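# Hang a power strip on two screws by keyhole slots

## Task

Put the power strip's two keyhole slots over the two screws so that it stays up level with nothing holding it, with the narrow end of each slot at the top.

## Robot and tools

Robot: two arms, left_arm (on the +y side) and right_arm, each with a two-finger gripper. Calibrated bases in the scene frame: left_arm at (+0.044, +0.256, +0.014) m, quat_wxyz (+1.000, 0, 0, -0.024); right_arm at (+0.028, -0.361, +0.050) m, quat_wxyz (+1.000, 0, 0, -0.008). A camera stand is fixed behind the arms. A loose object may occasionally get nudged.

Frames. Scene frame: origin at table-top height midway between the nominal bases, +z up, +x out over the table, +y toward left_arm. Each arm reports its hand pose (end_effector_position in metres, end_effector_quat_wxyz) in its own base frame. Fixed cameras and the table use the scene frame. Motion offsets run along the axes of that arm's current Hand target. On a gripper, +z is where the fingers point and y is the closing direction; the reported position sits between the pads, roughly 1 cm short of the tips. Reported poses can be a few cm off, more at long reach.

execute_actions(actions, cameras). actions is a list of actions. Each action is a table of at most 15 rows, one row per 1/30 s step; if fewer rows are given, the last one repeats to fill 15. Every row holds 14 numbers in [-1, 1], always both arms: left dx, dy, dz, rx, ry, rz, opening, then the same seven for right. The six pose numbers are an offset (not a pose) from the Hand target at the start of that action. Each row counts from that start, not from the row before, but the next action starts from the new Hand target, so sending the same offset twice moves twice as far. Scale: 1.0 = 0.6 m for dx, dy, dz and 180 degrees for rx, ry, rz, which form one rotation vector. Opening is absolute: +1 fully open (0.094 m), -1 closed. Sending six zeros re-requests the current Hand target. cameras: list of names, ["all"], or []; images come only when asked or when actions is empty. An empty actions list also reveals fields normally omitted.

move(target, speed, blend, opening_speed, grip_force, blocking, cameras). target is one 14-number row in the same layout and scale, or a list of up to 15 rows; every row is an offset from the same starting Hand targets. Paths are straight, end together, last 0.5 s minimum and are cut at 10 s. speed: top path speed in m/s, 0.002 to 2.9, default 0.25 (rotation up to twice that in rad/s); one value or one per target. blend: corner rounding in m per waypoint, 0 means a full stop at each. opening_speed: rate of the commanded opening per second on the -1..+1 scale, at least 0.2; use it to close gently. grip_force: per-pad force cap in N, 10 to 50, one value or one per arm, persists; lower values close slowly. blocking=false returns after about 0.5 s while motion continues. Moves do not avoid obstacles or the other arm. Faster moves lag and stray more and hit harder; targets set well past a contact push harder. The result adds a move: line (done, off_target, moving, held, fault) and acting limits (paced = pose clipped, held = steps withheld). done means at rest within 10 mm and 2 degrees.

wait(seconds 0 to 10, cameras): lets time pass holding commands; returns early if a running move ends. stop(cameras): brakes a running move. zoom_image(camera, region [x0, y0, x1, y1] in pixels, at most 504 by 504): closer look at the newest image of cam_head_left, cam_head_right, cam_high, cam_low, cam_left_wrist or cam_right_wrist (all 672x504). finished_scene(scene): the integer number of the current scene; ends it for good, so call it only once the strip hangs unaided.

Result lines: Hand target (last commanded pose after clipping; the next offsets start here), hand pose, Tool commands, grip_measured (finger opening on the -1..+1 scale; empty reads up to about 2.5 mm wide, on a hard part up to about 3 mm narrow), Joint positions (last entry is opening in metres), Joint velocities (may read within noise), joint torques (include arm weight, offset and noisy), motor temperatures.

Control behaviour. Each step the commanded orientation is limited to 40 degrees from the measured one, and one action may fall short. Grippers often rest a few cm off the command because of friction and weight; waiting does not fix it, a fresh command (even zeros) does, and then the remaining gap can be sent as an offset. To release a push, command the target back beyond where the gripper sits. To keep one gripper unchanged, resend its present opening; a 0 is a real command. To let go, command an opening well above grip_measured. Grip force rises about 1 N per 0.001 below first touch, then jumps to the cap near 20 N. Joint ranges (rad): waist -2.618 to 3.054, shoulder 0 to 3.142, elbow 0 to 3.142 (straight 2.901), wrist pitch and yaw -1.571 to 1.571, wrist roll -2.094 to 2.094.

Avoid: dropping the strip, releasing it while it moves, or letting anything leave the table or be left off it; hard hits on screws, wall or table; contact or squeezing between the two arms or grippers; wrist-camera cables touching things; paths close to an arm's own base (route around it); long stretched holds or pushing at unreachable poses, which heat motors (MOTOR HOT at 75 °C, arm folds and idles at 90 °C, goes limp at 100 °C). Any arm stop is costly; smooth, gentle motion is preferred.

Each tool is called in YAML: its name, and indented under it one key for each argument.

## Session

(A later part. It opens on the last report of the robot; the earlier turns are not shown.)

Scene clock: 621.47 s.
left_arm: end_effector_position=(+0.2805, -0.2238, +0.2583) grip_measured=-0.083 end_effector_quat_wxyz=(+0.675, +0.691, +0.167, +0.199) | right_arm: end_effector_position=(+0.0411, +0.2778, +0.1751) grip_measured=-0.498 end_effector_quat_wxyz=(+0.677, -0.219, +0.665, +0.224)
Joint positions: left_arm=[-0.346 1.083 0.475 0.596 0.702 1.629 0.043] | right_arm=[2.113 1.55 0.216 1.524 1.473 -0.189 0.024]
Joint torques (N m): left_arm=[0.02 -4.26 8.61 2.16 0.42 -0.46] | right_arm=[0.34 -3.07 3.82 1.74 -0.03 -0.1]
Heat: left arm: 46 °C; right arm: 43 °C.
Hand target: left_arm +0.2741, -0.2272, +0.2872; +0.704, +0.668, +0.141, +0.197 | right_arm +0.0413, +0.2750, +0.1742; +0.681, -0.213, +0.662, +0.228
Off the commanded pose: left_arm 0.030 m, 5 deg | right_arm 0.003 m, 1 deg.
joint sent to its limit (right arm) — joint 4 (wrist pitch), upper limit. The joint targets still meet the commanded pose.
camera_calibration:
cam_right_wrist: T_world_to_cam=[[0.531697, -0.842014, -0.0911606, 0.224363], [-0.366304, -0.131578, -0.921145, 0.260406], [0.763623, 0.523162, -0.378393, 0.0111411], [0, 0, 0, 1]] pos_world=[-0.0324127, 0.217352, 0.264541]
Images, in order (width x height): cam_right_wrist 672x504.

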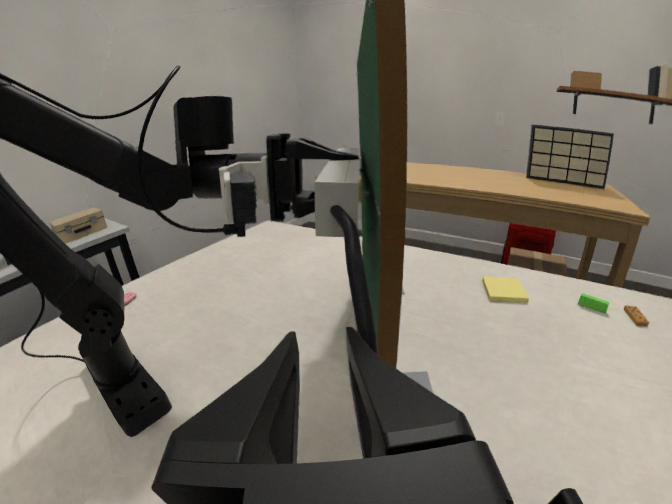

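execute_actions:
  actions:
    - [[-0.004,-0.025,0,0,0.004,0,-0.35,0,0,0,0,0,0,-0.5],[-0.004,-0.025,0,0,0.004,0,-0.35,0,0,0,0,0,0,-0.5],[-0.006,-0.025,0,0,0.004,0,-0.35,0,0,0,0,0,0,-0.5],[-0.006,0.015,0,0,0.004,0,-0.35,0,0,0,0,0,0,-0.5],[-0.004,0.015,0,0,0.004,0,-0.35,0,0,0,0,0,0,-0.5],[-0.004,-0.012,0,0,0.004,0,-0.35,0,0,0,0,0,0,-0.5],[-0.004,-0.012,0.004,0,0.004,0,-0.35,0,0,0,0,0,0,-0.5],[-0.004,0.006,0.007,0,0.004,0,-0.35,0,0,0,0,0,0,-0.5],[-0.004,0.006,0.01,0,0.004,0,-0.35,0,0,0,0,0,0,-0.5],[-0.004,-0.006,0.013,0,0.004,0,-0.35,0,0,0,0,0,0,-0.5],[-0.004,-0.002,0.016,0,0.004,0,-0.35,0,0,0,0,0,0,-0.5],[-0.004,-0.002,0.018,0,0.004,0,-0.35,0,0,0,0,0,0,-0.5]]
  cameras: ["cam_right_wrist"]

zoom_image:
  camera: "cam_right_wrist"
  region: [310, 140, 390, 220]

Scene clock: 643.63 s.
left_arm: end_effector_position=(+0.2803, -0.2272, +0.2546) grip_measured=-0.083 end_effector_quat_wxyz=(+0.674, +0.688, +0.174, +0.206) | right_arm: end_effector_position=(+0.0411, +0.2778, +0.1751) grip_measured=-0.498 end_effector_quat_wxyz=(+0.677, -0.219, +0.665, +0.224)
Joint positions: left_arm=[-0.377 1.086 0.457 0.62 0.65 1.626 0.043] | right_arm=[2.113 1.55 0.216 1.524 1.473 -0.189 0.024]
Joint torques (N m): left_arm=[-1.68 -2.55 10.45 2.08 0.34 -0.41] | right_arm=[0.42 -3.08 3.79 1.74 -0.06 -0.09]
Heat: left arm: 45 °C; right arm: 43 °C.
Hand target: left_arm +0.2770, -0.2379, +0.2865; +0.703, +0.667, +0.145, +0.201 | right_arm +0.0413, +0.2750, +0.1742; +0.681, -0.213, +0.662, +0.228
Off the commanded pose: left_arm 0.034 m, 5 deg | right_arm 0.003 m, 1 deg.
joint sent to its limit (right arm) — joint 4 (wrist pitch), upper limit. The joint targets still meet the commanded pose.
camera_calibration:
cam_right_wrist: T_world_to_cam=[[0.531697, -0.842014, -0.0911606, 0.224363], [-0.366304, -0.131578, -0.921145, 0.260406], [0.763623, 0.523162, -0.378393, 0.0111411], [0, 0, 0, 1]] pos_world=[-0.0324127, 0.217352, 0.264541]
Images, in order (width x height): cam_right_wrist 672x504.

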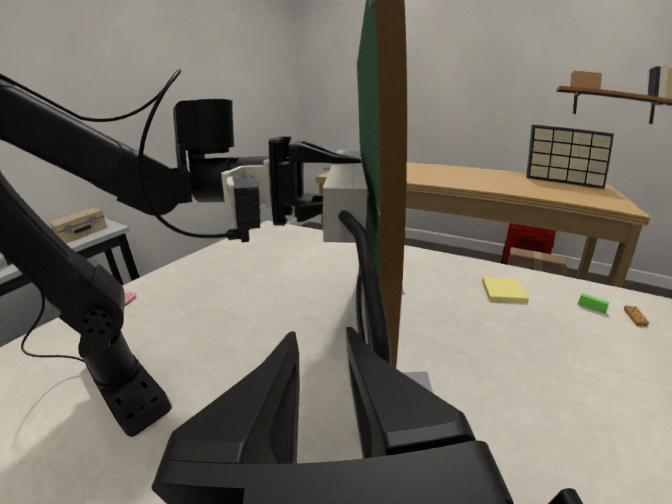

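Scaled by 6.300 from the camera's 672x504 image, which has a finer 960x720 frame.

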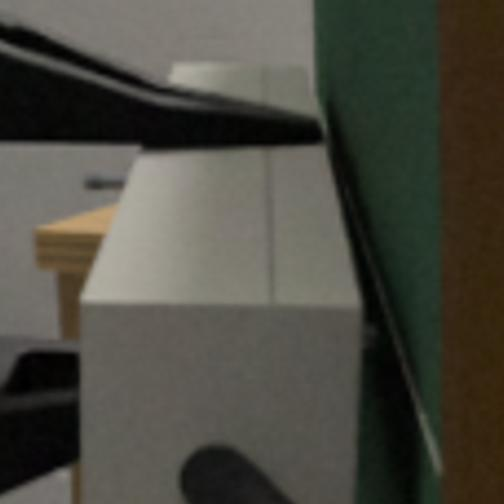

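execute_actions:
  actions:
    - [[0,0.03,-0.002,0,0,0.004,-0.35,0,0,0,0,0,0,-0.5],[0,0.03,-0.002,0,0,0.004,-0.35,0,0,0,0,0,0,-0.5],[-0.006,0.03,0,0,0,0.004,-0.35,0,0,0,0,0,0,-0.5],[-0.006,0.03,0,0,0,0.004,-0.35,0,0,0,0,0,0,-0.5],[0.006,-0.02,0,0,0,-0.004,-0.35,0,0,0,0,0,0,-0.5],[0.006,-0.02,0,0,0,-0.004,-0.35,0,0,0,0,0,0,-0.5],[0.006,0.02,0,0,0,0.003,-0.35,0,0,0,0,0,0,-0.5],[-0.004,0.02,0,0,0,0.003,-0.35,0,0,0,0,0,0,-0.5],[-0.004,-0.01,0,0,0,-0.002,-0.35,0,0,0,0,0,0,-0.5],[0.002,-0.01,0.002,0,0,-0.002,-0.35,0,0,0,0,0,0,-0.5],[0,0.01,0.002,0,0,0,-0.35,0,0,0,0,0,0,-0.5],[0,0.003,0.002,0,0,0,-0.35,0,0,0,0,0,0,-0.5]]
  cameras: ["cam_right_wrist"]

zoom_image:
  camera: "cam_right_wrist"
  region: [310, 140, 390, 220]

Scene clock: 674.67 s.
left_arm: end_effector_position=(+0.2822, -0.2279, +0.2613) grip_measured=-0.083 end_effector_quat_wxyz=(+0.675, +0.687, +0.172, +0.206) | right_arm: end_effector_position=(+0.0411, +0.2778, +0.1751) grip_measured=-0.498 end_effector_quat_wxyz=(+0.677, -0.219, +0.665, +0.224)
Joint positions: left_arm=[-0.375 1.086 0.481 0.601 0.654 1.624 0.043] | right_arm=[2.113 1.55 0.216 1.524 1.473 -0.189 0.024]
Joint torques (N m): left_arm=[-2.25 -2.33 9.42 2.21 0.24 -0.39] | right_arm=[0.4 -3.08 3.74 1.74 -0.07 -0.1]
Heat: left arm: 45 °C; right arm: 43 °C.
Hand target: left_arm +0.2775, -0.2389, +0.2884; +0.703, +0.667, +0.145, +0.201 | right_arm +0.0413, +0.2750, +0.1742; +0.681, -0.213, +0.662, +0.228
Off the commanded pose: left_arm 0.030 m, 5 deg | right_arm 0.003 m, 1 deg.
joint sent to its limit (right arm) — joint 4 (wrist pitch), upper limit. The joint targets still meet the commanded pose.
camera_calibration:
cam_right_wrist: T_world_to_cam=[[0.531697, -0.842014, -0.0911606, 0.224363], [-0.366304, -0.131578, -0.921145, 0.260406], [0.763623, 0.523162, -0.378393, 0.0111411], [0, 0, 0, 1]] pos_world=[-0.0324127, 0.217352, 0.264541]
Images, in order (width x height): cam_right_wrist 672x504.

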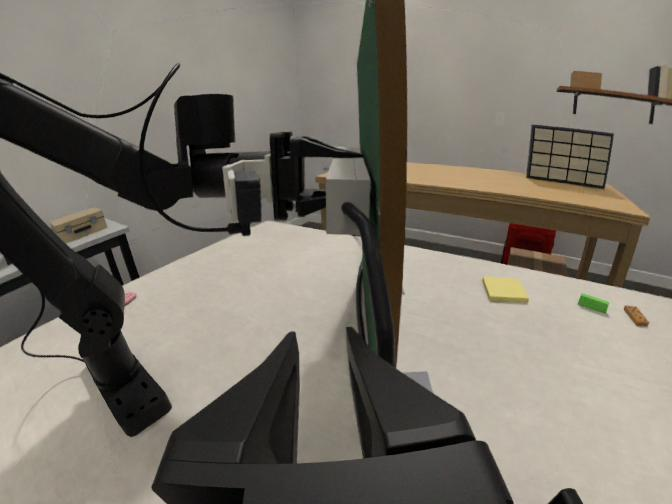

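Scaled by 6.300 from the camera's 672x504 image, which has a finer 960x720 frame.

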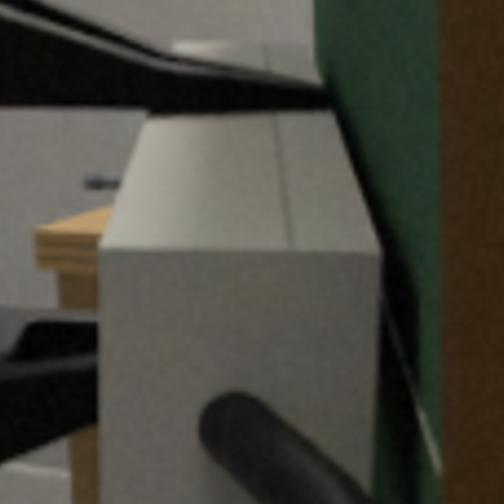

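execute_actions:
  actions:
    - [[0,0,0.006,0,0,0,-0.35,0,0,0,0,0,0,-0.5],[0,-0.008,0.012,0,0,0,-0.35,0,0,0,0,0,0,-0.5],[0,0.004,0.018,0,0,0,-0.35,0,0,0,0,0,0,-0.5],[0,-0.006,0.018,0,0,0,-0.35,0,0,0,0,0,0,-0.5],[0,-0.002,0.018,0,0,0,-0.35,0,0,0,0,0,0,-0.5]]

execute_actions:
  actions:
    - [[0,-0.02,0,0,0,0,-0.35,0,0,0,0,0,0,-0.5],[0,-0.03,0,0,0,0,-0.35,0,0,0,0,0,0,-0.5],[0.004,-0.03,0,0,0,0,-0.35,0,0,0,0,0,0,-0.5],[-0.004,-0.03,0,0,0,0,-0.35,0,0,0,0,0,0,-0.5],[0,-0.03,0,0,0,0,-0.35,0,0,0,0,0,0,-0.5]]
  cameras: ["cam_right_wrist"]

zoom_image:
  camera: "cam_right_wrist"
  region: [310, 140, 390, 220]

Scene clock: 714.73 s.
left_arm: end_effector_position=(+0.2830, -0.2283, +0.2608) grip_measured=-0.083 end_effector_quat_wxyz=(+0.675, +0.687, +0.172, +0.206) | right_arm: end_effector_position=(+0.0411, +0.2778, +0.1751) grip_measured=-0.498 end_effector_quat_wxyz=(+0.677, -0.219, +0.665, +0.224)
Joint positions: left_arm=[-0.376 1.091 0.481 0.607 0.653 1.624 0.043] | right_arm=[2.113 1.55 0.216 1.524 1.473 -0.189 0.024]
Joint torques (N m): left_arm=[-5 0.24 10.61 2.32 -0.03 -0.39] | right_arm=[0.46 -3.12 3.73 1.74 -0.05 -0.1]
Heat: left arm: 47 °C; right arm: 43 °C.
Hand target: left_arm +0.2828, -0.2483, +0.2881; +0.703, +0.667, +0.145, +0.202 | right_arm +0.0413, +0.2750, +0.1742; +0.681, -0.213, +0.662, +0.228
Off the commanded pose: left_arm 0.034 m, 5 deg | right_arm 0.003 m, 1 deg.
joint sent to its limit (right arm) — joint 4 (wrist pitch), upper limit. The joint targets still meet the commanded pose.

Scene clock: 715.57 s.
left_arm: end_effector_position=(+0.2839, -0.2285, +0.2577) grip_measured=-0.083 end_effector_quat_wxyz=(+0.687, +0.674, +0.168, +0.211) | right_arm: end_effector_position=(+0.0411, +0.2778, +0.1751) grip_measured=-0.498 end_effector_quat_wxyz=(+0.677, -0.219, +0.665, +0.224)
Joint positions: left_arm=[-0.375 1.127 0.443 0.728 0.653 1.598 0.043] | right_arm=[2.113 1.55 0.216 1.524 1.473 -0.189 0.024]
Joint torques (N m): left_arm=[-5.34 1.89 9.76 2.17 -0.08 -0.14] | right_arm=[0.39 -3.07 3.78 1.75 -0.05 -0.1]
Heat: left arm: 47 °C; right arm: 43 °C.
Hand target: left_arm +0.2843, -0.2489, +0.2701; +0.703, +0.667, +0.146, +0.201 | right_arm +0.0413, +0.2750, +0.1742; +0.681, -0.213, +0.662, +0.228
Off the commanded pose: left_arm 0.024 m, 3 deg | right_arm 0.003 m, 1 deg.
joint sent to its limit (right arm) — joint 4 (wrist pitch), upper limit. The joint targets still meet the commanded pose.
camera_calibration:
cam_right_wrist: T_world_to_cam=[[0.531697, -0.842014, -0.0911606, 0.224363], [-0.366304, -0.131578, -0.921145, 0.260406], [0.763623, 0.523162, -0.378393, 0.0111411], [0, 0, 0, 1]] pos_world=[-0.0324127, 0.217352, 0.264541]
Images, in order (width x height): cam_right_wrist 672x504.

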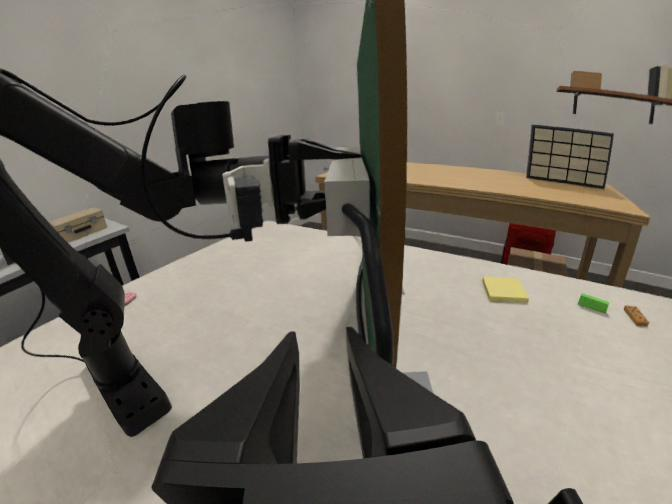

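Scaled by 6.300 from the camera's 672x504 image, which has a finer 960x720 frame.

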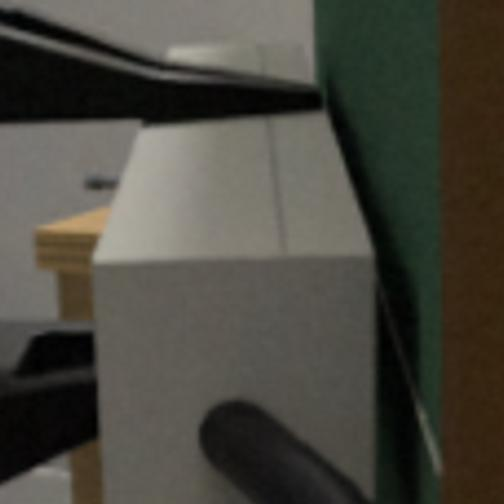

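execute_actions:
  actions:
    - [[0,0,-0.012,0.008,0,0,-0.35,0,0,0,0,0,0,-0.5],[0.006,-0.005,-0.012,0.012,0,0,-0.35,0,0,0,0,0,0,-0.5],[0.012,-0.01,-0.012,0.012,0,-0.002,-0.35,0,0,0,0,0,0,-0.5],[0.014,-0.012,-0.012,0.012,0,-0.002,-0.35,0,0,0,0,0,0,-0.5],[0.014,-0.012,-0.012,0.012,0,-0.002,-0.35,0,0,0,0,0,0,-0.5]]

execute_actions:
  actions:
    - [[-0.006,0,0,0,0,0,-0.35,0,0,0,0,0,0,-0.5],[-0.012,0,0,0,0,0,-0.35,0,0,0,0,0,0,-0.5],[-0.018,0,0,0,0,0,-0.35,0,0,0,0,0,0,-0.5],[-0.022,-0.004,0,0,0,0,-0.35,0,0,0,0,0,0,-0.5],[-0.022,-0.004,0,0,0,0,-0.35,0,0,0,0,0,0,-0.5]]

execute_actions:
  actions:
    - [[0.006,0,0,0,0,0,-0.35,0,0,0,0,0,0,-0.5],[0.01,0,0,0,0,0,-0.35,0,0,0,0,0,0,-0.5],[0.01,-0.004,0,0,0,0,-0.35,0,0,0,0,0,0,-0.5],[0.01,-0.004,0,0,0,0,-0.35,0,0,0,0,0,0,-0.5]]
  cameras: ["cam_right_wrist"]

zoom_image:
  camera: "cam_right_wrist"
  region: [310, 140, 390, 220]

Scene clock: 757.10 s.
left_arm: end_effector_position=(+0.2834, -0.2273, +0.2558) grip_measured=-0.083 end_effector_quat_wxyz=(+0.687, +0.678, +0.155, +0.209) | right_arm: end_effector_position=(+0.0411, +0.2778, +0.1751) grip_measured=-0.498 end_effector_quat_wxyz=(+0.677, -0.219, +0.665, +0.224)
Joint positions: left_arm=[-0.356 1.139 0.443 0.738 0.694 1.616 0.043] | right_arm=[2.113 1.55 0.216 1.524 1.473 -0.189 0.024]
Joint torques (N m): left_arm=[-2.48 0.53 10.41 1.45 -0.01 -0.13] | right_arm=[0.39 -3.1 3.81 1.76 -0.06 -0.1]
Heat: left arm: 44 °C; right arm: 43 °C.
Hand target: left_arm +0.2889, -0.2389, +0.2630; +0.691, +0.679, +0.151, +0.196 | right_arm +0.0413, +0.2750, +0.1742; +0.681, -0.213, +0.662, +0.228
Off the commanded pose: left_arm 0.015 m, 2 deg | right_arm 0.003 m, 1 deg.
joint sent to its limit (right arm) — joint 4 (wrist pitch), upper limit. The joint targets still meet the commanded pose.

Scene clock: 757.80 s.
left_arm: end_effector_position=(+0.2831, -0.2276, +0.2575) grip_measured=-0.083 end_effector_quat_wxyz=(+0.685, +0.677, +0.160, +0.216) | right_arm: end_effector_position=(+0.0411, +0.2778, +0.1751) grip_measured=-0.498 end_effector_quat_wxyz=(+0.677, -0.219, +0.665, +0.224)
Joint positions: left_arm=[-0.37 1.124 0.441 0.724 0.663 1.618 0.043] | right_arm=[2.113 1.55 0.216 1.524 1.473 -0.189 0.024]
Joint torques (N m): left_arm=[-5.72 -1.22 8.14 1.54 -0.15 -0.11] | right_arm=[0.49 -3.14 3.73 1.74 -0.06 -0.11]
Heat: left arm: 44 °C; right arm: 43 °C.
Hand target: left_arm +0.2775, -0.2451, +0.2598; +0.691, +0.679, +0.151, +0.196 | right_arm +0.0413, +0.2750, +0.1742; +0.681, -0.213, +0.662, +0.228
Off the commanded pose: left_arm 0.019 m, 3 deg | right_arm 0.003 m, 1 deg.
joint sent to its limit (right arm) — joint 4 (wrist pitch), upper limit. The joint targets still meet the commanded pose.

Scene clock: 758.50 s.
left_arm: end_effector_position=(+0.2836, -0.2279, +0.2559) grip_measured=-0.083 end_effector_quat_wxyz=(+0.685, +0.678, +0.160, +0.214) | right_arm: end_effector_position=(+0.0411, +0.2778, +0.1751) grip_measured=-0.498 end_effector_quat_wxyz=(+0.677, -0.219, +0.665, +0.224)
Joint positions: left_arm=[-0.368 1.131 0.441 0.728 0.668 1.618 0.043] | right_arm=[2.113 1.55 0.216 1.524 1.473 -0.189 0.024]
Joint torques (N m): left_arm=[-3.74 0.49 8.55 1.73 0 -0.11] | right_arm=[0.42 -3.06 3.74 1.75 -0.05 -0.11]
Heat: left arm: 44 °C; right arm: 43 °C.
Hand target: left_arm +0.2829, -0.2422, +0.2578; +0.691, +0.679, +0.151, +0.196 | right_arm +0.0413, +0.2750, +0.1742; +0.681, -0.213, +0.662, +0.228
Off the commanded pose: left_arm 0.015 m, 2 deg | right_arm 0.003 m, 1 deg.
joint sent to its limit (right arm) — joint 4 (wrist pitch), upper limit. The joint targets still meet the commanded pose.
camera_calibration:
cam_right_wrist: T_world_to_cam=[[0.531697, -0.842014, -0.0911606, 0.224363], [-0.366304, -0.131578, -0.921145, 0.260406], [0.763623, 0.523162, -0.378393, 0.0111411], [0, 0, 0, 1]] pos_world=[-0.0324127, 0.217352, 0.264541]
Images, in order (width x height): cam_right_wrist 672x504.

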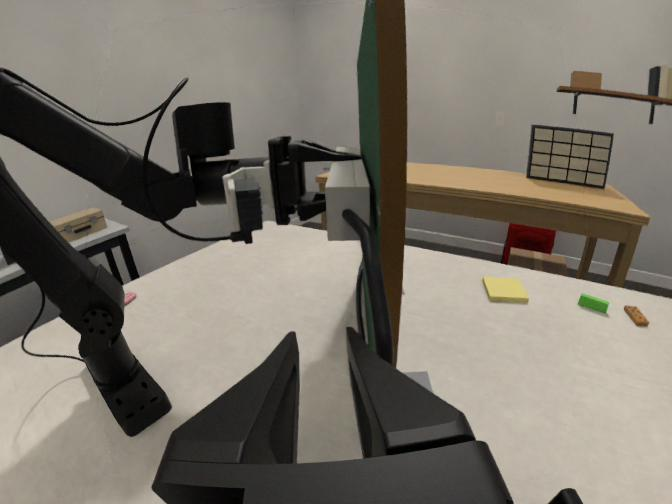

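Scaled by 6.300 from the camera's 672x504 image, which has a finer 960x720 frame.

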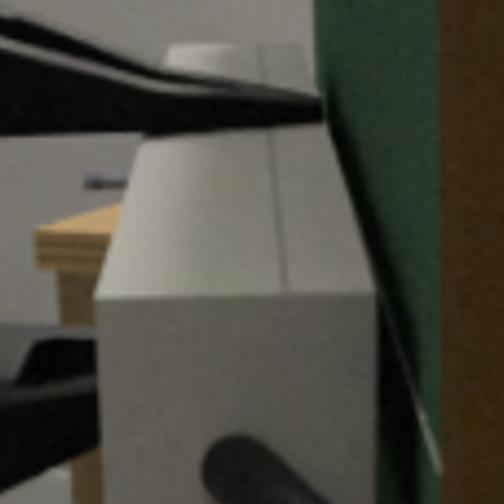

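execute_actions:
  actions:
    - [[0,0,0,0,0,-0.008,-0.35,0,0,0,0,0,0,-0.5],[0,0,0,0,0,-0.016,-0.35,0,0,0,0,0,0,-0.5],[-0.006,0,-0.002,0,0,-0.02,-0.35,0,0,0,0,0,0,-0.5],[-0.006,0.01,-0.002,0,0,-0.02,-0.35,0,0,0,0,0,0,-0.5],[0.006,-0.008,-0.002,0,0,-0.02,-0.35,0,0,0,0,0,0,-0.5],[0.006,-0.008,-0.002,0,0,-0.02,-0.35,0,0,0,0,0,0,-0.5],[0,-0.004,-0.002,0,0,-0.02,-0.35,0,0,0,0,0,0,-0.5]]
    - [[0.008,-0.004,-0.002,0,0,-0.008,-0.35,0,0,0,0,0,0,-0.5],[0.008,-0.004,-0.002,0,0,-0.008,-0.35,0,0,0,0,0,0,-0.5],[-0.008,-0.004,-0.002,0,0,-0.008,-0.35,0,0,0,0,0,0,-0.5],[-0.008,-0.004,-0.002,0,0,-0.008,-0.35,0,0,0,0,0,0,-0.5],[0,-0.004,-0.002,0,0,-0.008,-0.35,0,0,0,0,0,0,-0.5]]
  cameras: ["cam_right_wrist"]

zoom_image:
  camera: "cam_right_wrist"
  region: [310, 140, 390, 220]

Scene clock: 770.83 s.
left_arm: end_effector_position=(+0.2828, -0.2275, +0.2566) grip_measured=-0.083 end_effector_quat_wxyz=(+0.691, +0.673, +0.160, +0.208) | right_arm: end_effector_position=(+0.0411, +0.2778, +0.1751) grip_measured=-0.498 end_effector_quat_wxyz=(+0.677, -0.219, +0.665, +0.224)
Joint positions: left_arm=[-0.362 1.138 0.434 0.758 0.682 1.596 0.043] | right_arm=[2.113 1.55 0.216 1.524 1.473 -0.189 0.024]
Joint torques (N m): left_arm=[-3.67 0.02 7.75 1.58 -0.09 -0.74] | right_arm=[0.4 -3.15 3.73 1.74 -0.06 -0.09]
Heat: left arm: 42 °C; right arm: 43 °C.
Hand target: left_arm +0.2820, -0.2402, +0.2529; +0.699, +0.672, +0.181, +0.166 | right_arm +0.0413, +0.2750, +0.1742; +0.681, -0.213, +0.662, +0.228
Off the commanded pose: left_arm 0.013 m, 5 deg | right_arm 0.003 m, 1 deg.
joint sent to its limit (right arm) — joint 4 (wrist pitch), upper limit. The joint targets still meet the commanded pose.
camera_calibration:
cam_right_wrist: T_world_to_cam=[[0.531697, -0.842014, -0.0911606, 0.224363], [-0.366304, -0.131578, -0.921145, 0.260406], [0.763623, 0.523162, -0.378393, 0.0111411], [0, 0, 0, 1]] pos_world=[-0.0324127, 0.217352, 0.264541]
Images, in order (width x height): cam_right_wrist 672x504.

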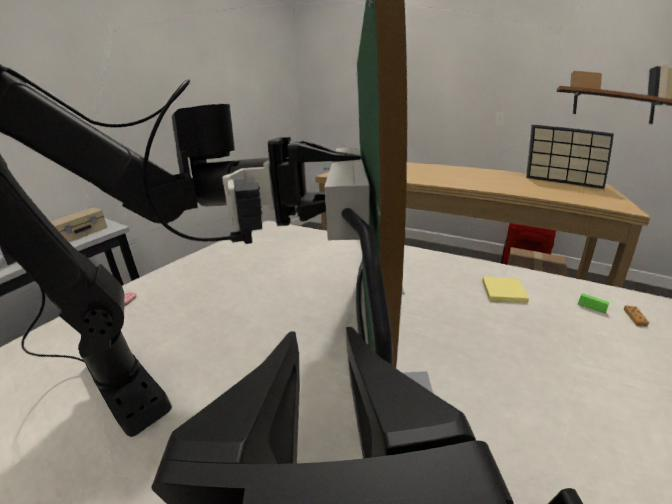

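Scaled by 6.300 from the camera's 672x504 image, which has a finer 960x720 frame.

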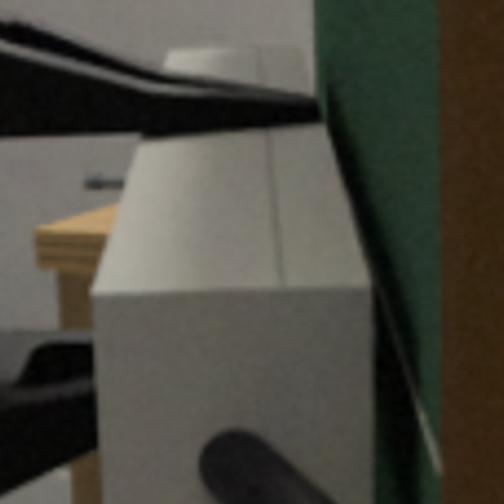

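move:
  target:
    - [0,0.02,-0.06,0,0,0,-0.35,0,0,0,0,0,0,-0.5]
    - [0,0.03,-0.17,0,-0.16,0.01,-0.35,0,0,0,0,0,0,-0.5]
  speed: 0.15
  blend: 0.02
  cameras: ["cam_right_wrist"]

zoom_image:
  camera: "cam_right_wrist"
  region: [260, 100, 400, 240]

Scene clock: 781.90 s.
left_arm: end_effector_position=(+0.2420, -0.1503, +0.2607) grip_measured=-0.083 end_effector_quat_wxyz=(+0.704, +0.705, +0.040, +0.071) | right_arm: end_effector_position=(+0.0411, +0.2778, +0.1751) grip_measured=-0.498 end_effector_quat_wxyz=(+0.677, -0.219, +0.665, +0.224)
Joint positions: left_arm=[0.125 1.169 0.492 0.751 1.538 1.54 0.043] | right_arm=[2.113 1.55 0.216 1.524 1.473 -0.189 0.024]
Joint torques (N m): left_arm=[0.24 -4.88 6.93 0.98 0.34 -0.46] | right_arm=[0.4 -3.15 3.69 1.74 -0.06 -0.11]
Heat: left arm: 42 °C; right arm: 43 °C.
Hand target: left_arm +0.2336, -0.1498, +0.2676; +0.719, +0.695, -0.009, +0.004 | right_arm +0.0413, +0.2750, +0.1742; +0.681, -0.213, +0.662, +0.228
Off the commanded pose: left_arm 0.011 m, 10 deg | right_arm 0.003 m, 1 deg.
joint sent to its limit (left arm) — joint 5 (wrist yaw), upper limit. The joint targets are off in orientation, not in position.
joint sent to its limit (right arm) — joint 4 (wrist pitch), upper limit. The joint targets still meet the commanded pose.
move: off_target (left_arm); blend cut to 0.0186 m at target 1
camera_calibration:
cam_right_wrist: T_world_to_cam=[[0.531697, -0.842014, -0.0911606, 0.224363], [-0.366304, -0.131578, -0.921145, 0.260406], [0.763623, 0.523162, -0.378393, 0.0111411], [0, 0, 0, 1]] pos_world=[-0.0324127, 0.217352, 0.264541]
Images, in order (width x height): cam_right_wrist 672x504.

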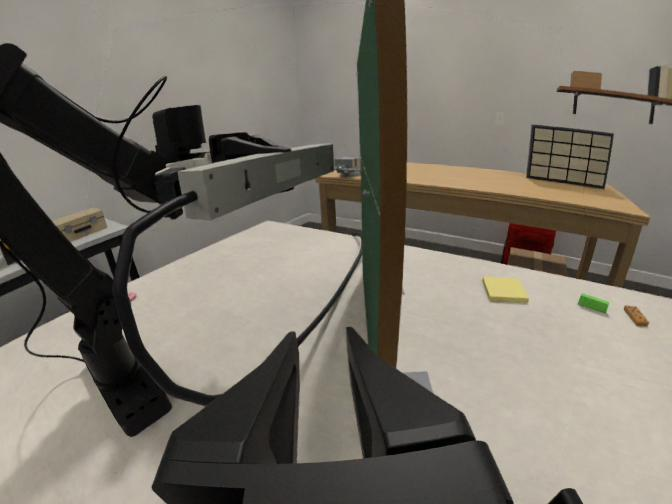

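Scaled by 3.600 from the camera's 672x504 image, which has a finer 960x720 frame.

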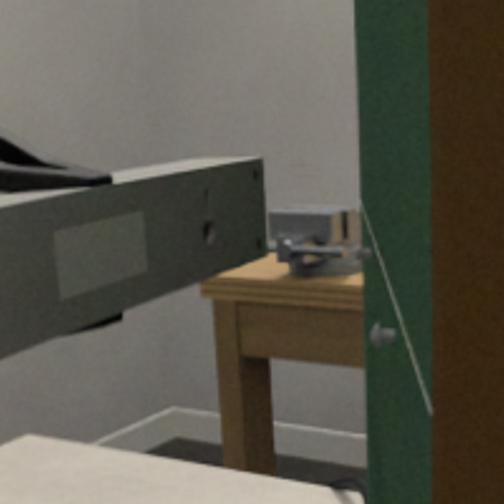

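zoom_image:
  camera: "cam_right_wrist"
  region: [180, 140, 260, 220]

zoom_image:
  camera: "cam_right_wrist"
  region: [260, 130, 340, 210]

Scaled by 6.300 from the camera's 672x504 image, which has a finer 960x720 frame.

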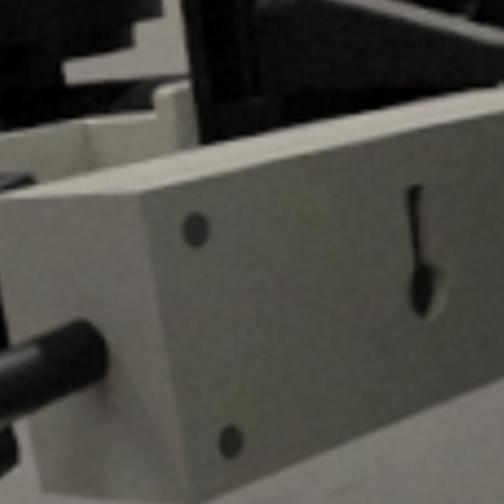

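Scaled by 6.300 from the camera's 672x504 image, which has a finer 960x720 frame.

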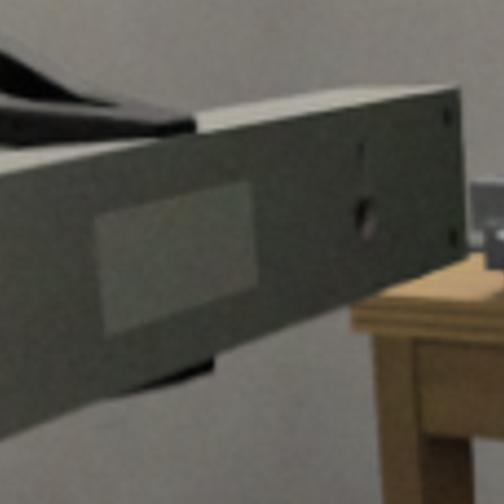

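move:
  target:
    - [0.03,0.0255,0.06,-0.004,0.158,0.0224,-0.35,0,0,0,0,0,0,-0.5]
    - [0.0637,0.0255,0.118,-0.0042,0.158,0.0224,-0.35,0,0,0,0,0,0,-0.5]
  speed: 0.12
  blend: 0.02

execute_actions:
  actions:
    - [[0,-0.03,0,0,0,0,-0.35,0,0,0,0,0,0,-0.5],[0,-0.03,0,0,0,0,-0.35,0,0,0,0,0,0,-0.5],[0,0.03,0,0,0,0,-0.35,0,0,0,0,0,0,-0.5],[0,0.03,0,0,0,0,-0.35,0,0,0,0,0,0,-0.5],[0,-0.025,0,0,0,0,-0.35,0,0,0,0,0,0,-0.5],[0,-0.025,0,0,0,0,-0.35,0,0,0,0,0,0,-0.5],[0,0.02,0,0,0,0,-0.35,0,0,0,0,0,0,-0.5],[0,0.02,0,0,0,0,-0.35,0,0,0,0,0,0,-0.5],[0,-0.015,0,0,0,0,-0.35,0,0,0,0,0,0,-0.5],[0,-0.015,0,0,0,0,-0.35,0,0,0,0,0,0,-0.5],[0,0.01,0,0,0,0,-0.35,0,0,0,0,0,0,-0.5],[0,0.01,0,0,0,0,-0.35,0,0,0,0,0,0,-0.5],[0,-0.006,0,0,0,0,-0.35,0,0,0,0,0,0,-0.5],[0,0.003,0,0,0,0,-0.35,0,0,0,0,0,0,-0.5],[0,0,0,0,0,0,-0.35,0,0,0,0,0,0,-0.5]]
  cameras: ["cam_right_wrist"]

zoom_image:
  camera: "cam_right_wrist"
  region: [310, 140, 390, 220]

Scene clock: 830.83 s.
left_arm: end_effector_position=(+0.2722, -0.2131, +0.2548) grip_measured=-0.083 end_effector_quat_wxyz=(+0.680, +0.686, +0.172, +0.194) | right_arm: end_effector_position=(+0.0411, +0.2778, +0.1751) grip_measured=-0.498 end_effector_quat_wxyz=(+0.677, -0.219, +0.665, +0.224)
Joint positions: left_arm=[-0.307 1.034 0.427 0.606 0.741 1.604 0.043] | right_arm=[2.113 1.55 0.216 1.524 1.473 -0.189 0.024]
Joint torques (N m): left_arm=[-1.28 -2.5 10.41 2 0.16 -0.31] | right_arm=[0.4 -3.11 3.77 1.73 -0.06 -0.1]
Motor temperatures (°C): left_arm=[25 24 39 38 24 26 28] | right_arm=[25 28 29 42 25 24 26]
Heat: left arm: 39 °C; right arm: 42 °C.
Hand target: left_arm +0.2712, -0.2203, +0.2862; +0.703, +0.667, +0.144, +0.200 | right_arm +0.0413, +0.2750, +0.1742; +0.681, -0.213, +0.662, +0.228
Off the commanded pose: left_arm 0.032 m, 5 deg | right_arm 0.003 m, 1 deg.
joint sent to its limit (right arm) — joint 4 (wrist pitch), upper limit. The joint targets still meet the commanded pose.
move: off_target (left_arm)

Scene clock: 831.53 s.
left_arm: end_effector_position=(+0.2768, -0.2150, +0.2607) grip_measured=-0.083 end_effector_quat_wxyz=(+0.681, +0.684, +0.167, +0.199) | right_arm: end_effector_position=(+0.0411, +0.2778, +0.1751) grip_measured=-0.498 end_effector_quat_wxyz=(+0.677, -0.219, +0.665, +0.224)
Joint positions: left_arm=[-0.31 1.053 0.451 0.613 0.737 1.608 0.043] | right_arm=[2.113 1.55 0.216 1.524 1.473 -0.189 0.024]
Joint torques (N m): left_arm=[-1.16 -3.89 8.88 1.95 0.22 -0.34] | right_arm=[0.36 -3.14 3.77 1.74 -0.05 -0.08]
Heat: left arm: 39 °C; right arm: 42 °C.
Hand target: left_arm +0.2710, -0.2203, +0.2861; +0.703, +0.667, +0.144, +0.200 | right_arm +0.0413, +0.2750, +0.1742; +0.681, -0.213, +0.662, +0.228
Off the commanded pose: left_arm 0.027 m, 4 deg | right_arm 0.003 m, 1 deg.
joint sent to its limit (right arm) — joint 4 (wrist pitch), upper limit. The joint targets still meet the commanded pose.
camera_calibration:
cam_right_wrist: T_world_to_cam=[[0.531697, -0.842014, -0.0911606, 0.224363], [-0.366304, -0.131578, -0.921145, 0.260406], [0.763623, 0.523162, -0.378393, 0.0111411], [0, 0, 0, 1]] pos_world=[-0.0324127, 0.217352, 0.264541]
Images, in order (width x height): cam_right_wrist 672x504.

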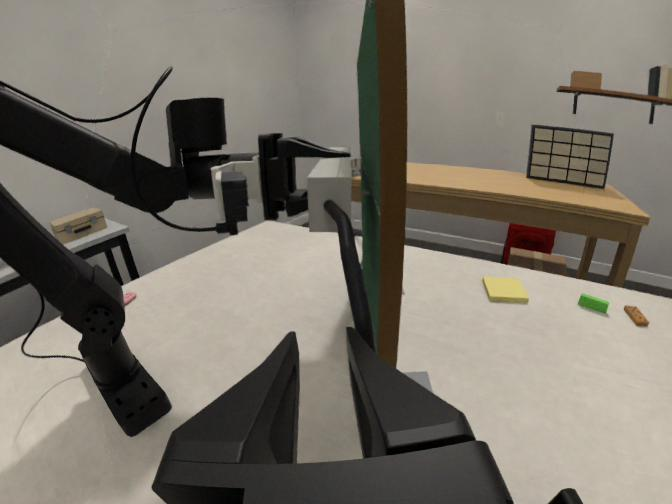

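Scaled by 6.300 from the camera's 672x504 image, which has a finer 960x720 frame.

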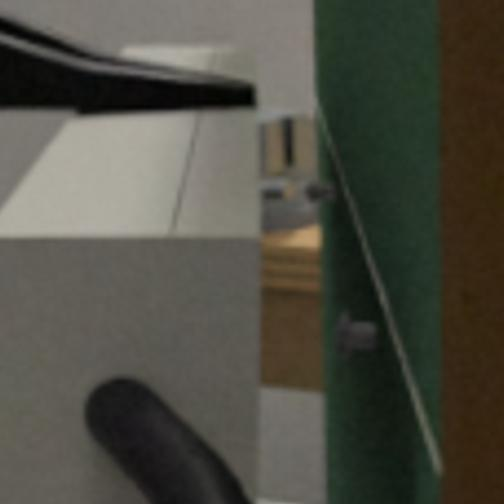

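execute_actions:
  actions:
    - [[-0.007,-0.035,0.003,0,0,0.0015,-0.35,0,0,0,0,0,0,-0.5],[-0.007,-0.035,0.003,0,0,0.0015,-0.35,0,0,0,0,0,0,-0.5],[-0.01,0.018,0.003,0,0,0.0015,-0.35,0,0,0,0,0,0,-0.5],[-0.01,0.018,0.003,0,0,0.0015,-0.35,0,0,0,0,0,0,-0.5],[-0.007,-0.028,0.003,0,0,0.0015,-0.35,0,0,0,0,0,0,-0.5],[-0.007,-0.028,0.003,0,0,0.0015,-0.35,0,0,0,0,0,0,-0.5],[-0.005,0.008,0.003,0,0,0.0015,-0.35,0,0,0,0,0,0,-0.5],[-0.007,0.008,0.003,0,0,0.0015,-0.35,0,0,0,0,0,0,-0.5],[-0.007,-0.018,0.005,0,0,0.0015,-0.35,0,0,0,0,0,0,-0.5],[-0.007,-0.018,0.005,0,0,0.0015,-0.35,0,0,0,0,0,0,-0.5],[-0.007,-0.0,0.005,0,0,0.0015,-0.35,0,0,0,0,0,0,-0.5],[-0.007,-0.0,0.005,0,0,0.0015,-0.35,0,0,0,0,0,0,-0.5],[-0.007,-0.0075,0.005,0,0,0.0015,-0.35,0,0,0,0,0,0,-0.5]]
  cameras: ["cam_right_wrist"]

zoom_image:
  camera: "cam_right_wrist"
  region: [310, 140, 390, 220]

Scene clock: 848.80 s.
left_arm: end_effector_position=(+0.2739, -0.2198, +0.2550) grip_measured=-0.083 end_effector_quat_wxyz=(+0.680, +0.686, +0.166, +0.198) | right_arm: end_effector_position=(+0.0411, +0.2778, +0.1751) grip_measured=-0.498 end_effector_quat_wxyz=(+0.677, -0.219, +0.665, +0.224)
Joint positions: left_arm=[-0.336 1.058 0.434 0.628 0.715 1.613 0.043] | right_arm=[2.113 1.55 0.216 1.524 1.473 -0.189 0.024]
Joint torques (N m): left_arm=[-1.18 -3.9 8.85 2 0.19 -0.3] | right_arm=[0.34 -3.12 3.84 1.74 -0.07 -0.1]
Heat: left arm: 39 °C; right arm: 42 °C.
Hand target: left_arm +0.2692, -0.2250, +0.2816; +0.703, +0.667, +0.142, +0.202 | right_arm +0.0413, +0.2750, +0.1742; +0.681, -0.213, +0.662, +0.228
Off the commanded pose: left_arm 0.027 m, 4 deg | right_arm 0.003 m, 1 deg.
joint sent to its limit (right arm) — joint 4 (wrist pitch), upper limit. The joint targets still meet the commanded pose.
camera_calibration:
cam_right_wrist: T_world_to_cam=[[0.531697, -0.842014, -0.0911606, 0.224363], [-0.366304, -0.131578, -0.921145, 0.260406], [0.763623, 0.523162, -0.378393, 0.0111411], [0, 0, 0, 1]] pos_world=[-0.0324127, 0.217352, 0.264541]
Images, in order (width x height): cam_right_wrist 672x504.

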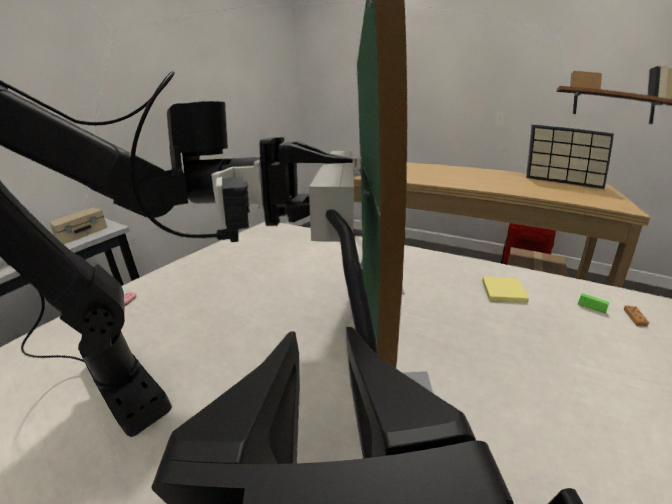

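Scaled by 6.300 from the camera's 672x504 image, which has a finer 960x720 frame.

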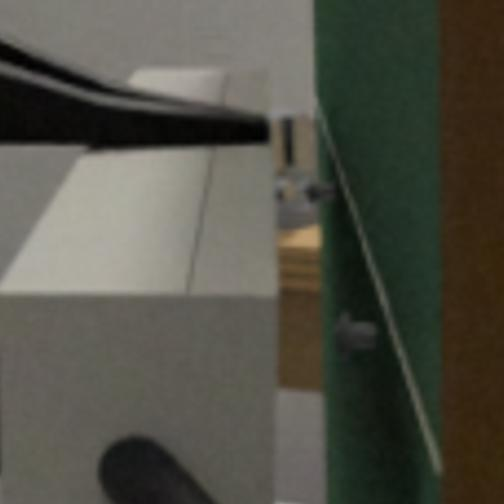

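execute_actions:
  actions:
    - [[0.002,0.025,0,0,0,0.002,-0.35,0,0,0,0,0,0,-0.5],[0.002,0.025,0.002,0,0,0.002,-0.35,0,0,0,0,0,0,-0.5],[0.002,-0.012,0.004,0,0,0.002,-0.35,0,0,0,0,0,0,-0.5],[0.002,-0.012,0.006,0,0,0.002,-0.35,0,0,0,0,0,0,-0.5],[0.002,0.015,0.008,0,0,0.002,-0.35,0,0,0,0,0,0,-0.5],[0.002,0.015,0.01,0,0,0.002,-0.35,0,0,0,0,0,0,-0.5],[0.002,-0.002,0.012,0,0,0.002,-0.35,0,0,0,0,0,0,-0.5],[0.002,-0.002,0.015,0,0,0.002,-0.35,0,0,0,0,0,0,-0.5],[0.002,0.0035,0.02,0,0,0.002,-0.35,0,0,0,0,0,0,-0.5],[0.002,0.0035,0.025,0,0,0.002,-0.35,0,0,0,0,0,0,-0.5],[0.002,0.0035,0.028,0,0,0.002,-0.35,0,0,0,0,0,0,-0.5]]
  cameras: ["cam_right_wrist"]

zoom_image:
  camera: "cam_right_wrist"
  region: [310, 140, 390, 220]

Scene clock: 859.93 s.
left_arm: end_effector_position=(+0.2783, -0.2294, +0.2494) grip_measured=-0.083 end_effector_quat_wxyz=(+0.674, +0.692, +0.171, +0.196) | right_arm: end_effector_position=(+0.0411, +0.2778, +0.1751) grip_measured=-0.498 end_effector_quat_wxyz=(+0.677, -0.219, +0.665, +0.224)
Joint positions: left_arm=[-0.378 1.098 0.449 0.629 0.667 1.624 0.043] | right_arm=[2.113 1.55 0.216 1.524 1.473 -0.189 0.024]
Joint torques (N m): left_arm=[-1.7 -2.66 10.67 2.15 0.19 -0.3] | right_arm=[0.43 -3.08 3.71 1.73 -0.05 -0.09]
Heat: left arm: 41 °C; right arm: 42 °C.
Hand target: left_arm +0.2780, -0.2392, +0.2848; +0.702, +0.668, +0.140, +0.204 | right_arm +0.0413, +0.2750, +0.1742; +0.681, -0.213, +0.662, +0.228
Off the commanded pose: left_arm 0.037 m, 6 deg | right_arm 0.003 m, 1 deg.
joint sent to its limit (right arm) — joint 4 (wrist pitch), upper limit. The joint targets still meet the commanded pose.
camera_calibration:
cam_right_wrist: T_world_to_cam=[[0.531697, -0.842014, -0.0911606, 0.224363], [-0.366304, -0.131578, -0.921145, 0.260406], [0.763623, 0.523162, -0.378393, 0.0111411], [0, 0, 0, 1]] pos_world=[-0.0324127, 0.217352, 0.264541]
Images, in order (width x height): cam_right_wrist 672x504.

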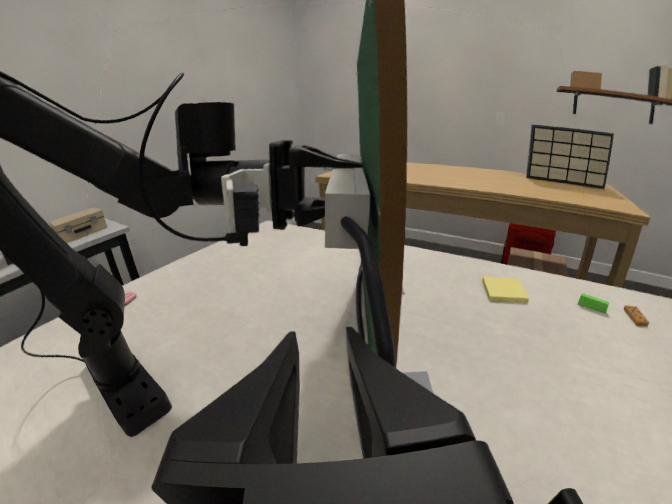

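Scaled by 6.300 from the camera's 672x504 image, which has a finer 960x720 frame.

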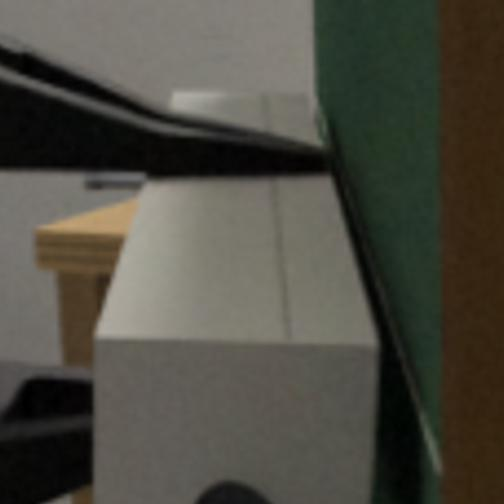

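execute_actions:
  actions:
    - [[0.003,0.04,-0.006,0,0,0.003,-0.35,0,0,0,0,0,0,-0.5],[0.003,0.04,-0.006,0,0,0.003,-0.35,0,0,0,0,0,0,-0.5],[0.003,0.04,-0.006,0,0,0.003,-0.35,0,0,0,0,0,0,-0.5],[0.003,-0.005,-0.004,0,0,0.003,-0.35,0,0,0,0,0,0,-0.5],[0.003,-0.005,-0.002,0,0,0.003,-0.35,0,0,0,0,0,0,-0.5],[0.003,0.028,0,0,0,0.003,-0.35,0,0,0,0,0,0,-0.5],[0.003,0.028,0,0,0,0.003,-0.35,0,0,0,0,0,0,-0.5],[0.006,0.0,0,0,0,0.003,-0.35,0,0,0,0,0,0,-0.5],[0.006,0.02,0,0,0,0.003,-0.35,0,0,0,0,0,0,-0.5],[0,0.02,0,0,0,0.003,-0.35,0,0,0,0,0,0,-0.5],[0.003,0.008,0,0,0,0.003,-0.35,0,0,0,0,0,0,-0.5],[0.003,0.012,0,0,0,0.003,-0.35,0,0,0,0,0,0,-0.5]]
  cameras: ["cam_right_wrist"]

zoom_image:
  camera: "cam_right_wrist"
  region: [310, 140, 390, 220]

Scene clock: 872.63 s.
left_arm: end_effector_position=(+0.2793, -0.2295, +0.2627) grip_measured=-0.083 end_effector_quat_wxyz=(+0.676, +0.689, +0.163, +0.201) | right_arm: end_effector_position=(+0.0411, +0.2778, +0.1751) grip_measured=-0.498 end_effector_quat_wxyz=(+0.677, -0.219, +0.665, +0.224)
Joint positions: left_arm=[-0.373 1.083 0.486 0.592 0.676 1.631 0.043] | right_arm=[2.113 1.55 0.216 1.524 1.473 -0.189 0.024]
Joint torques (N m): left_arm=[-1.68 -2.13 10.06 2.18 0.15 -0.29] | right_arm=[0.38 -3.04 3.77 1.76 -0.05 -0.08]
Heat: left arm: 42 °C; right arm: 42 °C.
Hand target: left_arm +0.2788, -0.2382, +0.2922; +0.701, +0.669, +0.137, +0.207 | right_arm +0.0413, +0.2750, +0.1742; +0.681, -0.213, +0.662, +0.228
Off the commanded pose: left_arm 0.031 m, 5 deg | right_arm 0.003 m, 1 deg.
joint sent to its limit (right arm) — joint 4 (wrist pitch), upper limit. The joint targets still meet the commanded pose.
camera_calibration:
cam_right_wrist: T_world_to_cam=[[0.531697, -0.842014, -0.0911606, 0.224363], [-0.366304, -0.131578, -0.921145, 0.260406], [0.763623, 0.523162, -0.378393, 0.0111411], [0, 0, 0, 1]] pos_world=[-0.0324127, 0.217352, 0.264541]
Images, in order (width x height): cam_right_wrist 672x504.

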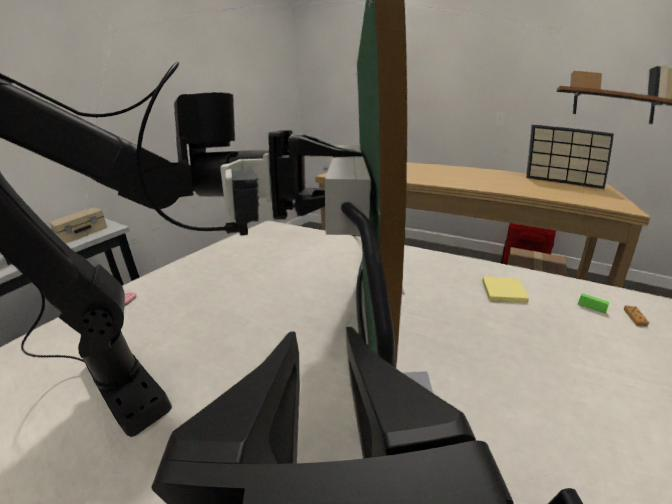

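Scaled by 6.300 from the camera's 672x504 image, which has a finer 960x720 frame.

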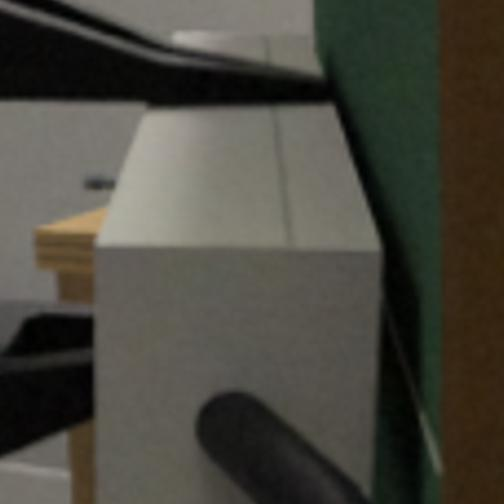

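move:
  target:
    - [0.005,-0.004,-0.035,0,0,-0.0035,-0.35,0,0,0,0,0,0,-0.5]
    - [0.0595,-0.022,-0.035,0,0,-0.0035,-0.35,0,0,0,0,0,0,-0.5]
  speed: 0.1
  blend: 0.004

execute_actions:
  actions:
    - [[0,-0.03,0,0,0,0,-0.35,0,0,0,0,0,0,-0.5],[0,-0.03,0,0,0,0,-0.35,0,0,0,0,0,0,-0.5],[0,0.03,0,0,0,0,-0.35,0,0,0,0,0,0,-0.5],[0,0.03,0,0,0,0,-0.35,0,0,0,0,0,0,-0.5],[0,-0.025,0,0,0,0,-0.35,0,0,0,0,0,0,-0.5],[0,-0.025,0,0,0,0,-0.35,0,0,0,0,0,0,-0.5],[0,0.02,0,0,0,0,-0.35,0,0,0,0,0,0,-0.5],[0,0.02,0,0,0,0,-0.35,0,0,0,0,0,0,-0.5],[0,-0.015,0,0,0,0,-0.35,0,0,0,0,0,0,-0.5],[0,-0.015,0,0,0,0,-0.35,0,0,0,0,0,0,-0.5],[0,0.01,0,0,0,0,-0.35,0,0,0,0,0,0,-0.5],[0,0.01,0,0,0,0,-0.35,0,0,0,0,0,0,-0.5],[0,-0.006,0,0,0,0,-0.35,0,0,0,0,0,0,-0.5],[0,0.003,0,0,0,0,-0.35,0,0,0,0,0,0,-0.5],[0,0,0,0,0,0,-0.35,0,0,0,0,0,0,-0.5]]
  cameras: ["cam_right_wrist","cam_head_left","cam_head_right"]

zoom_image:
  camera: "cam_right_wrist"
  region: [310, 130, 390, 210]

zoom_image:
  camera: "cam_head_right"
  region: [220, 80, 370, 230]

Scene clock: 927.67 s.
left_arm: end_effector_position=(+0.3011, -0.2001, +0.2542) grip_measured=-0.083 end_effector_quat_wxyz=(+0.681, +0.686, +0.162, +0.199) | right_arm: end_effector_position=(+0.0411, +0.2778, +0.1751) grip_measured=-0.498 end_effector_quat_wxyz=(+0.677, -0.219, +0.665, +0.224)
Joint positions: left_arm=[-0.206 1.179 0.486 0.703 0.849 1.615 0.043] | right_arm=[2.113 1.55 0.216 1.524 1.473 -0.189 0.024]
Joint torques (N m): left_arm=[0.16 -3.33 9.37 2.08 0.28 -0.39] | right_arm=[0.44 -3.11 3.74 1.73 -0.07 -0.09]
Heat: left arm: 42 °C; right arm: 42 °C.
Hand target: left_arm +0.3017, -0.2031, +0.2806; +0.702, +0.668, +0.141, +0.203 | right_arm +0.0413, +0.2750, +0.1742; +0.681, -0.213, +0.662, +0.228
Off the commanded pose: left_arm 0.027 m, 4 deg | right_arm 0.003 m, 1 deg.
joint sent to its limit (right arm) — joint 4 (wrist pitch), upper limit. The joint targets still meet the commanded pose.
move: off_target (left_arm)

Scene clock: 928.37 s.
left_arm: end_effector_position=(+0.3045, -0.2014, +0.2573) grip_measured=-0.083 end_effector_quat_wxyz=(+0.684, +0.683, +0.157, +0.200) | right_arm: end_effector_position=(+0.0411, +0.2778, +0.1751) grip_measured=-0.498 end_effector_quat_wxyz=(+0.677, -0.219, +0.665, +0.224)
Joint positions: left_arm=[-0.206 1.201 0.499 0.728 0.854 1.61 0.043] | right_arm=[2.113 1.55 0.216 1.524 1.473 -0.189 0.024]
Joint torques (N m): left_arm=[0.03 -5.07 8.5 1.84 0.19 -0.42] | right_arm=[0.39 -3.11 3.77 1.74 -0.05 -0.1]
Heat: left arm: 42 °C; right arm: 42 °C.
Hand target: left_arm +0.3016, -0.2030, +0.2807; +0.702, +0.668, +0.141, +0.203 | right_arm +0.0413, +0.2750, +0.1742; +0.681, -0.213, +0.662, +0.228
Off the commanded pose: left_arm 0.024 m, 3 deg | right_arm 0.003 m, 1 deg.
joint sent to its limit (right arm) — joint 4 (wrist pitch), upper limit. The joint targets still meet the commanded pose.
camera_calibration:
cam_right_wrist: T_world_to_cam=[[0.531697, -0.842014, -0.0911606, 0.224363], [-0.366304, -0.131578, -0.921145, 0.260406], [0.763623, 0.523162, -0.378393, 0.0111411], [0, 0, 0, 1]] pos_world=[-0.0324127, 0.217352, 0.264541]
Images, in order (width x height): cam_head_left 672x504, cam_head_right 672x504, cam_right_wrist 672x504.

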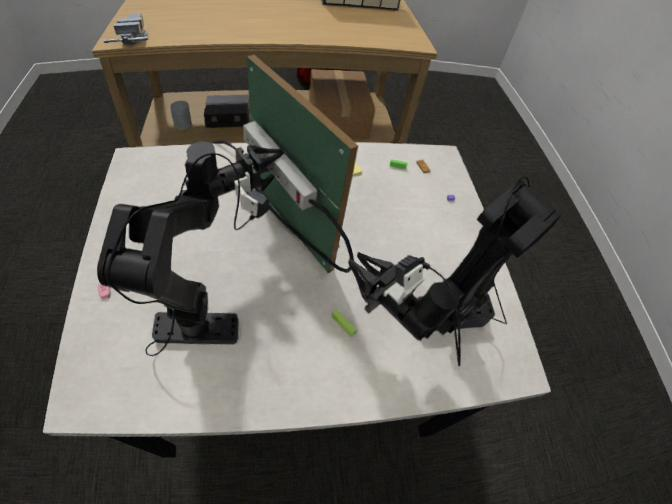

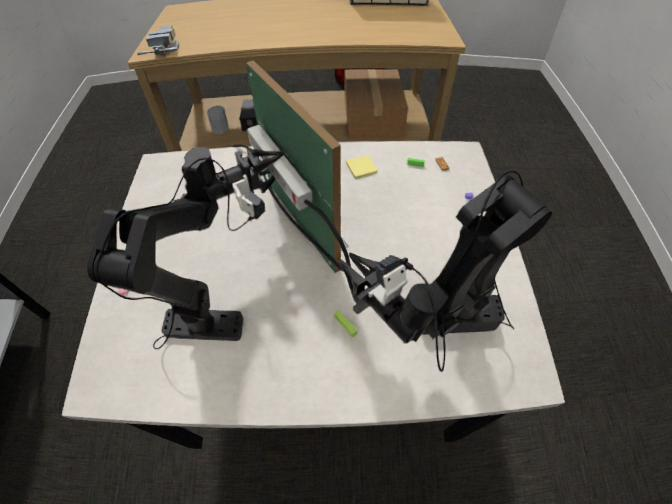

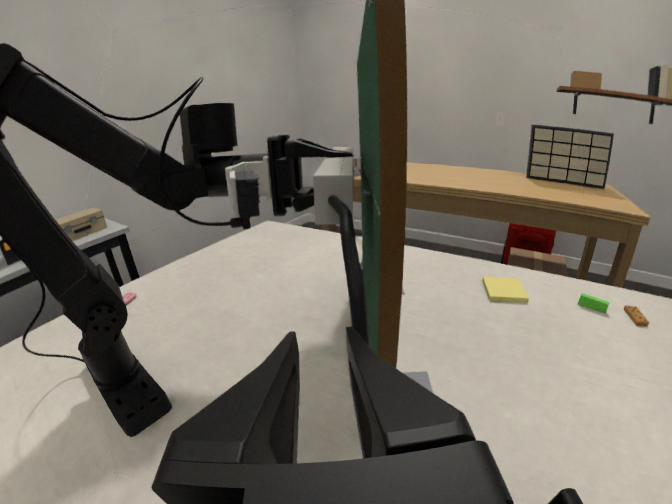

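Scaled by 6.300 from the camera's 672x504 image, which has a finer 960x720 frame.

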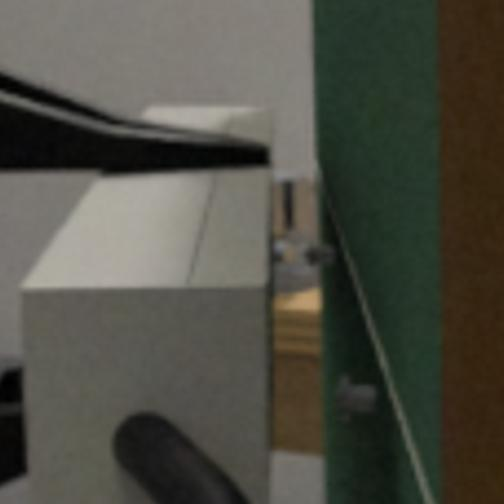

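Scaled by 3.360 from the camera's 672x504 image, which has a finer 960x720 frame.

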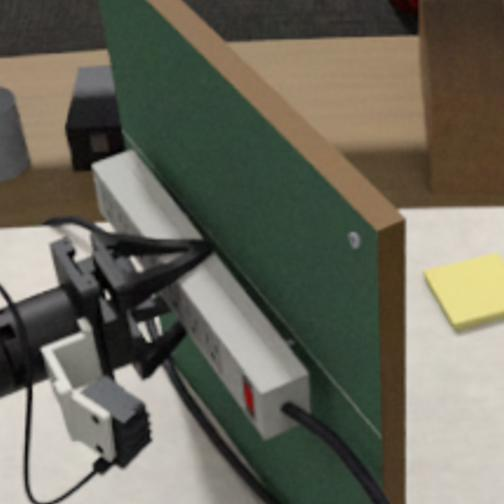

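zoom_image:
  camera: "cam_right_wrist"
  region: [300, 150, 380, 230]

Scaled by 6.300 from the camera's 672x504 image, which has a finer 960x720 frame.

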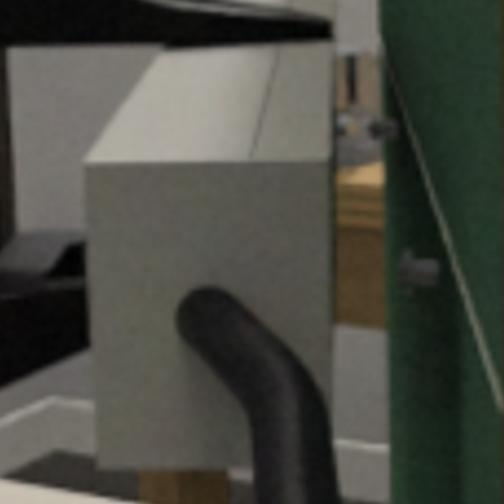

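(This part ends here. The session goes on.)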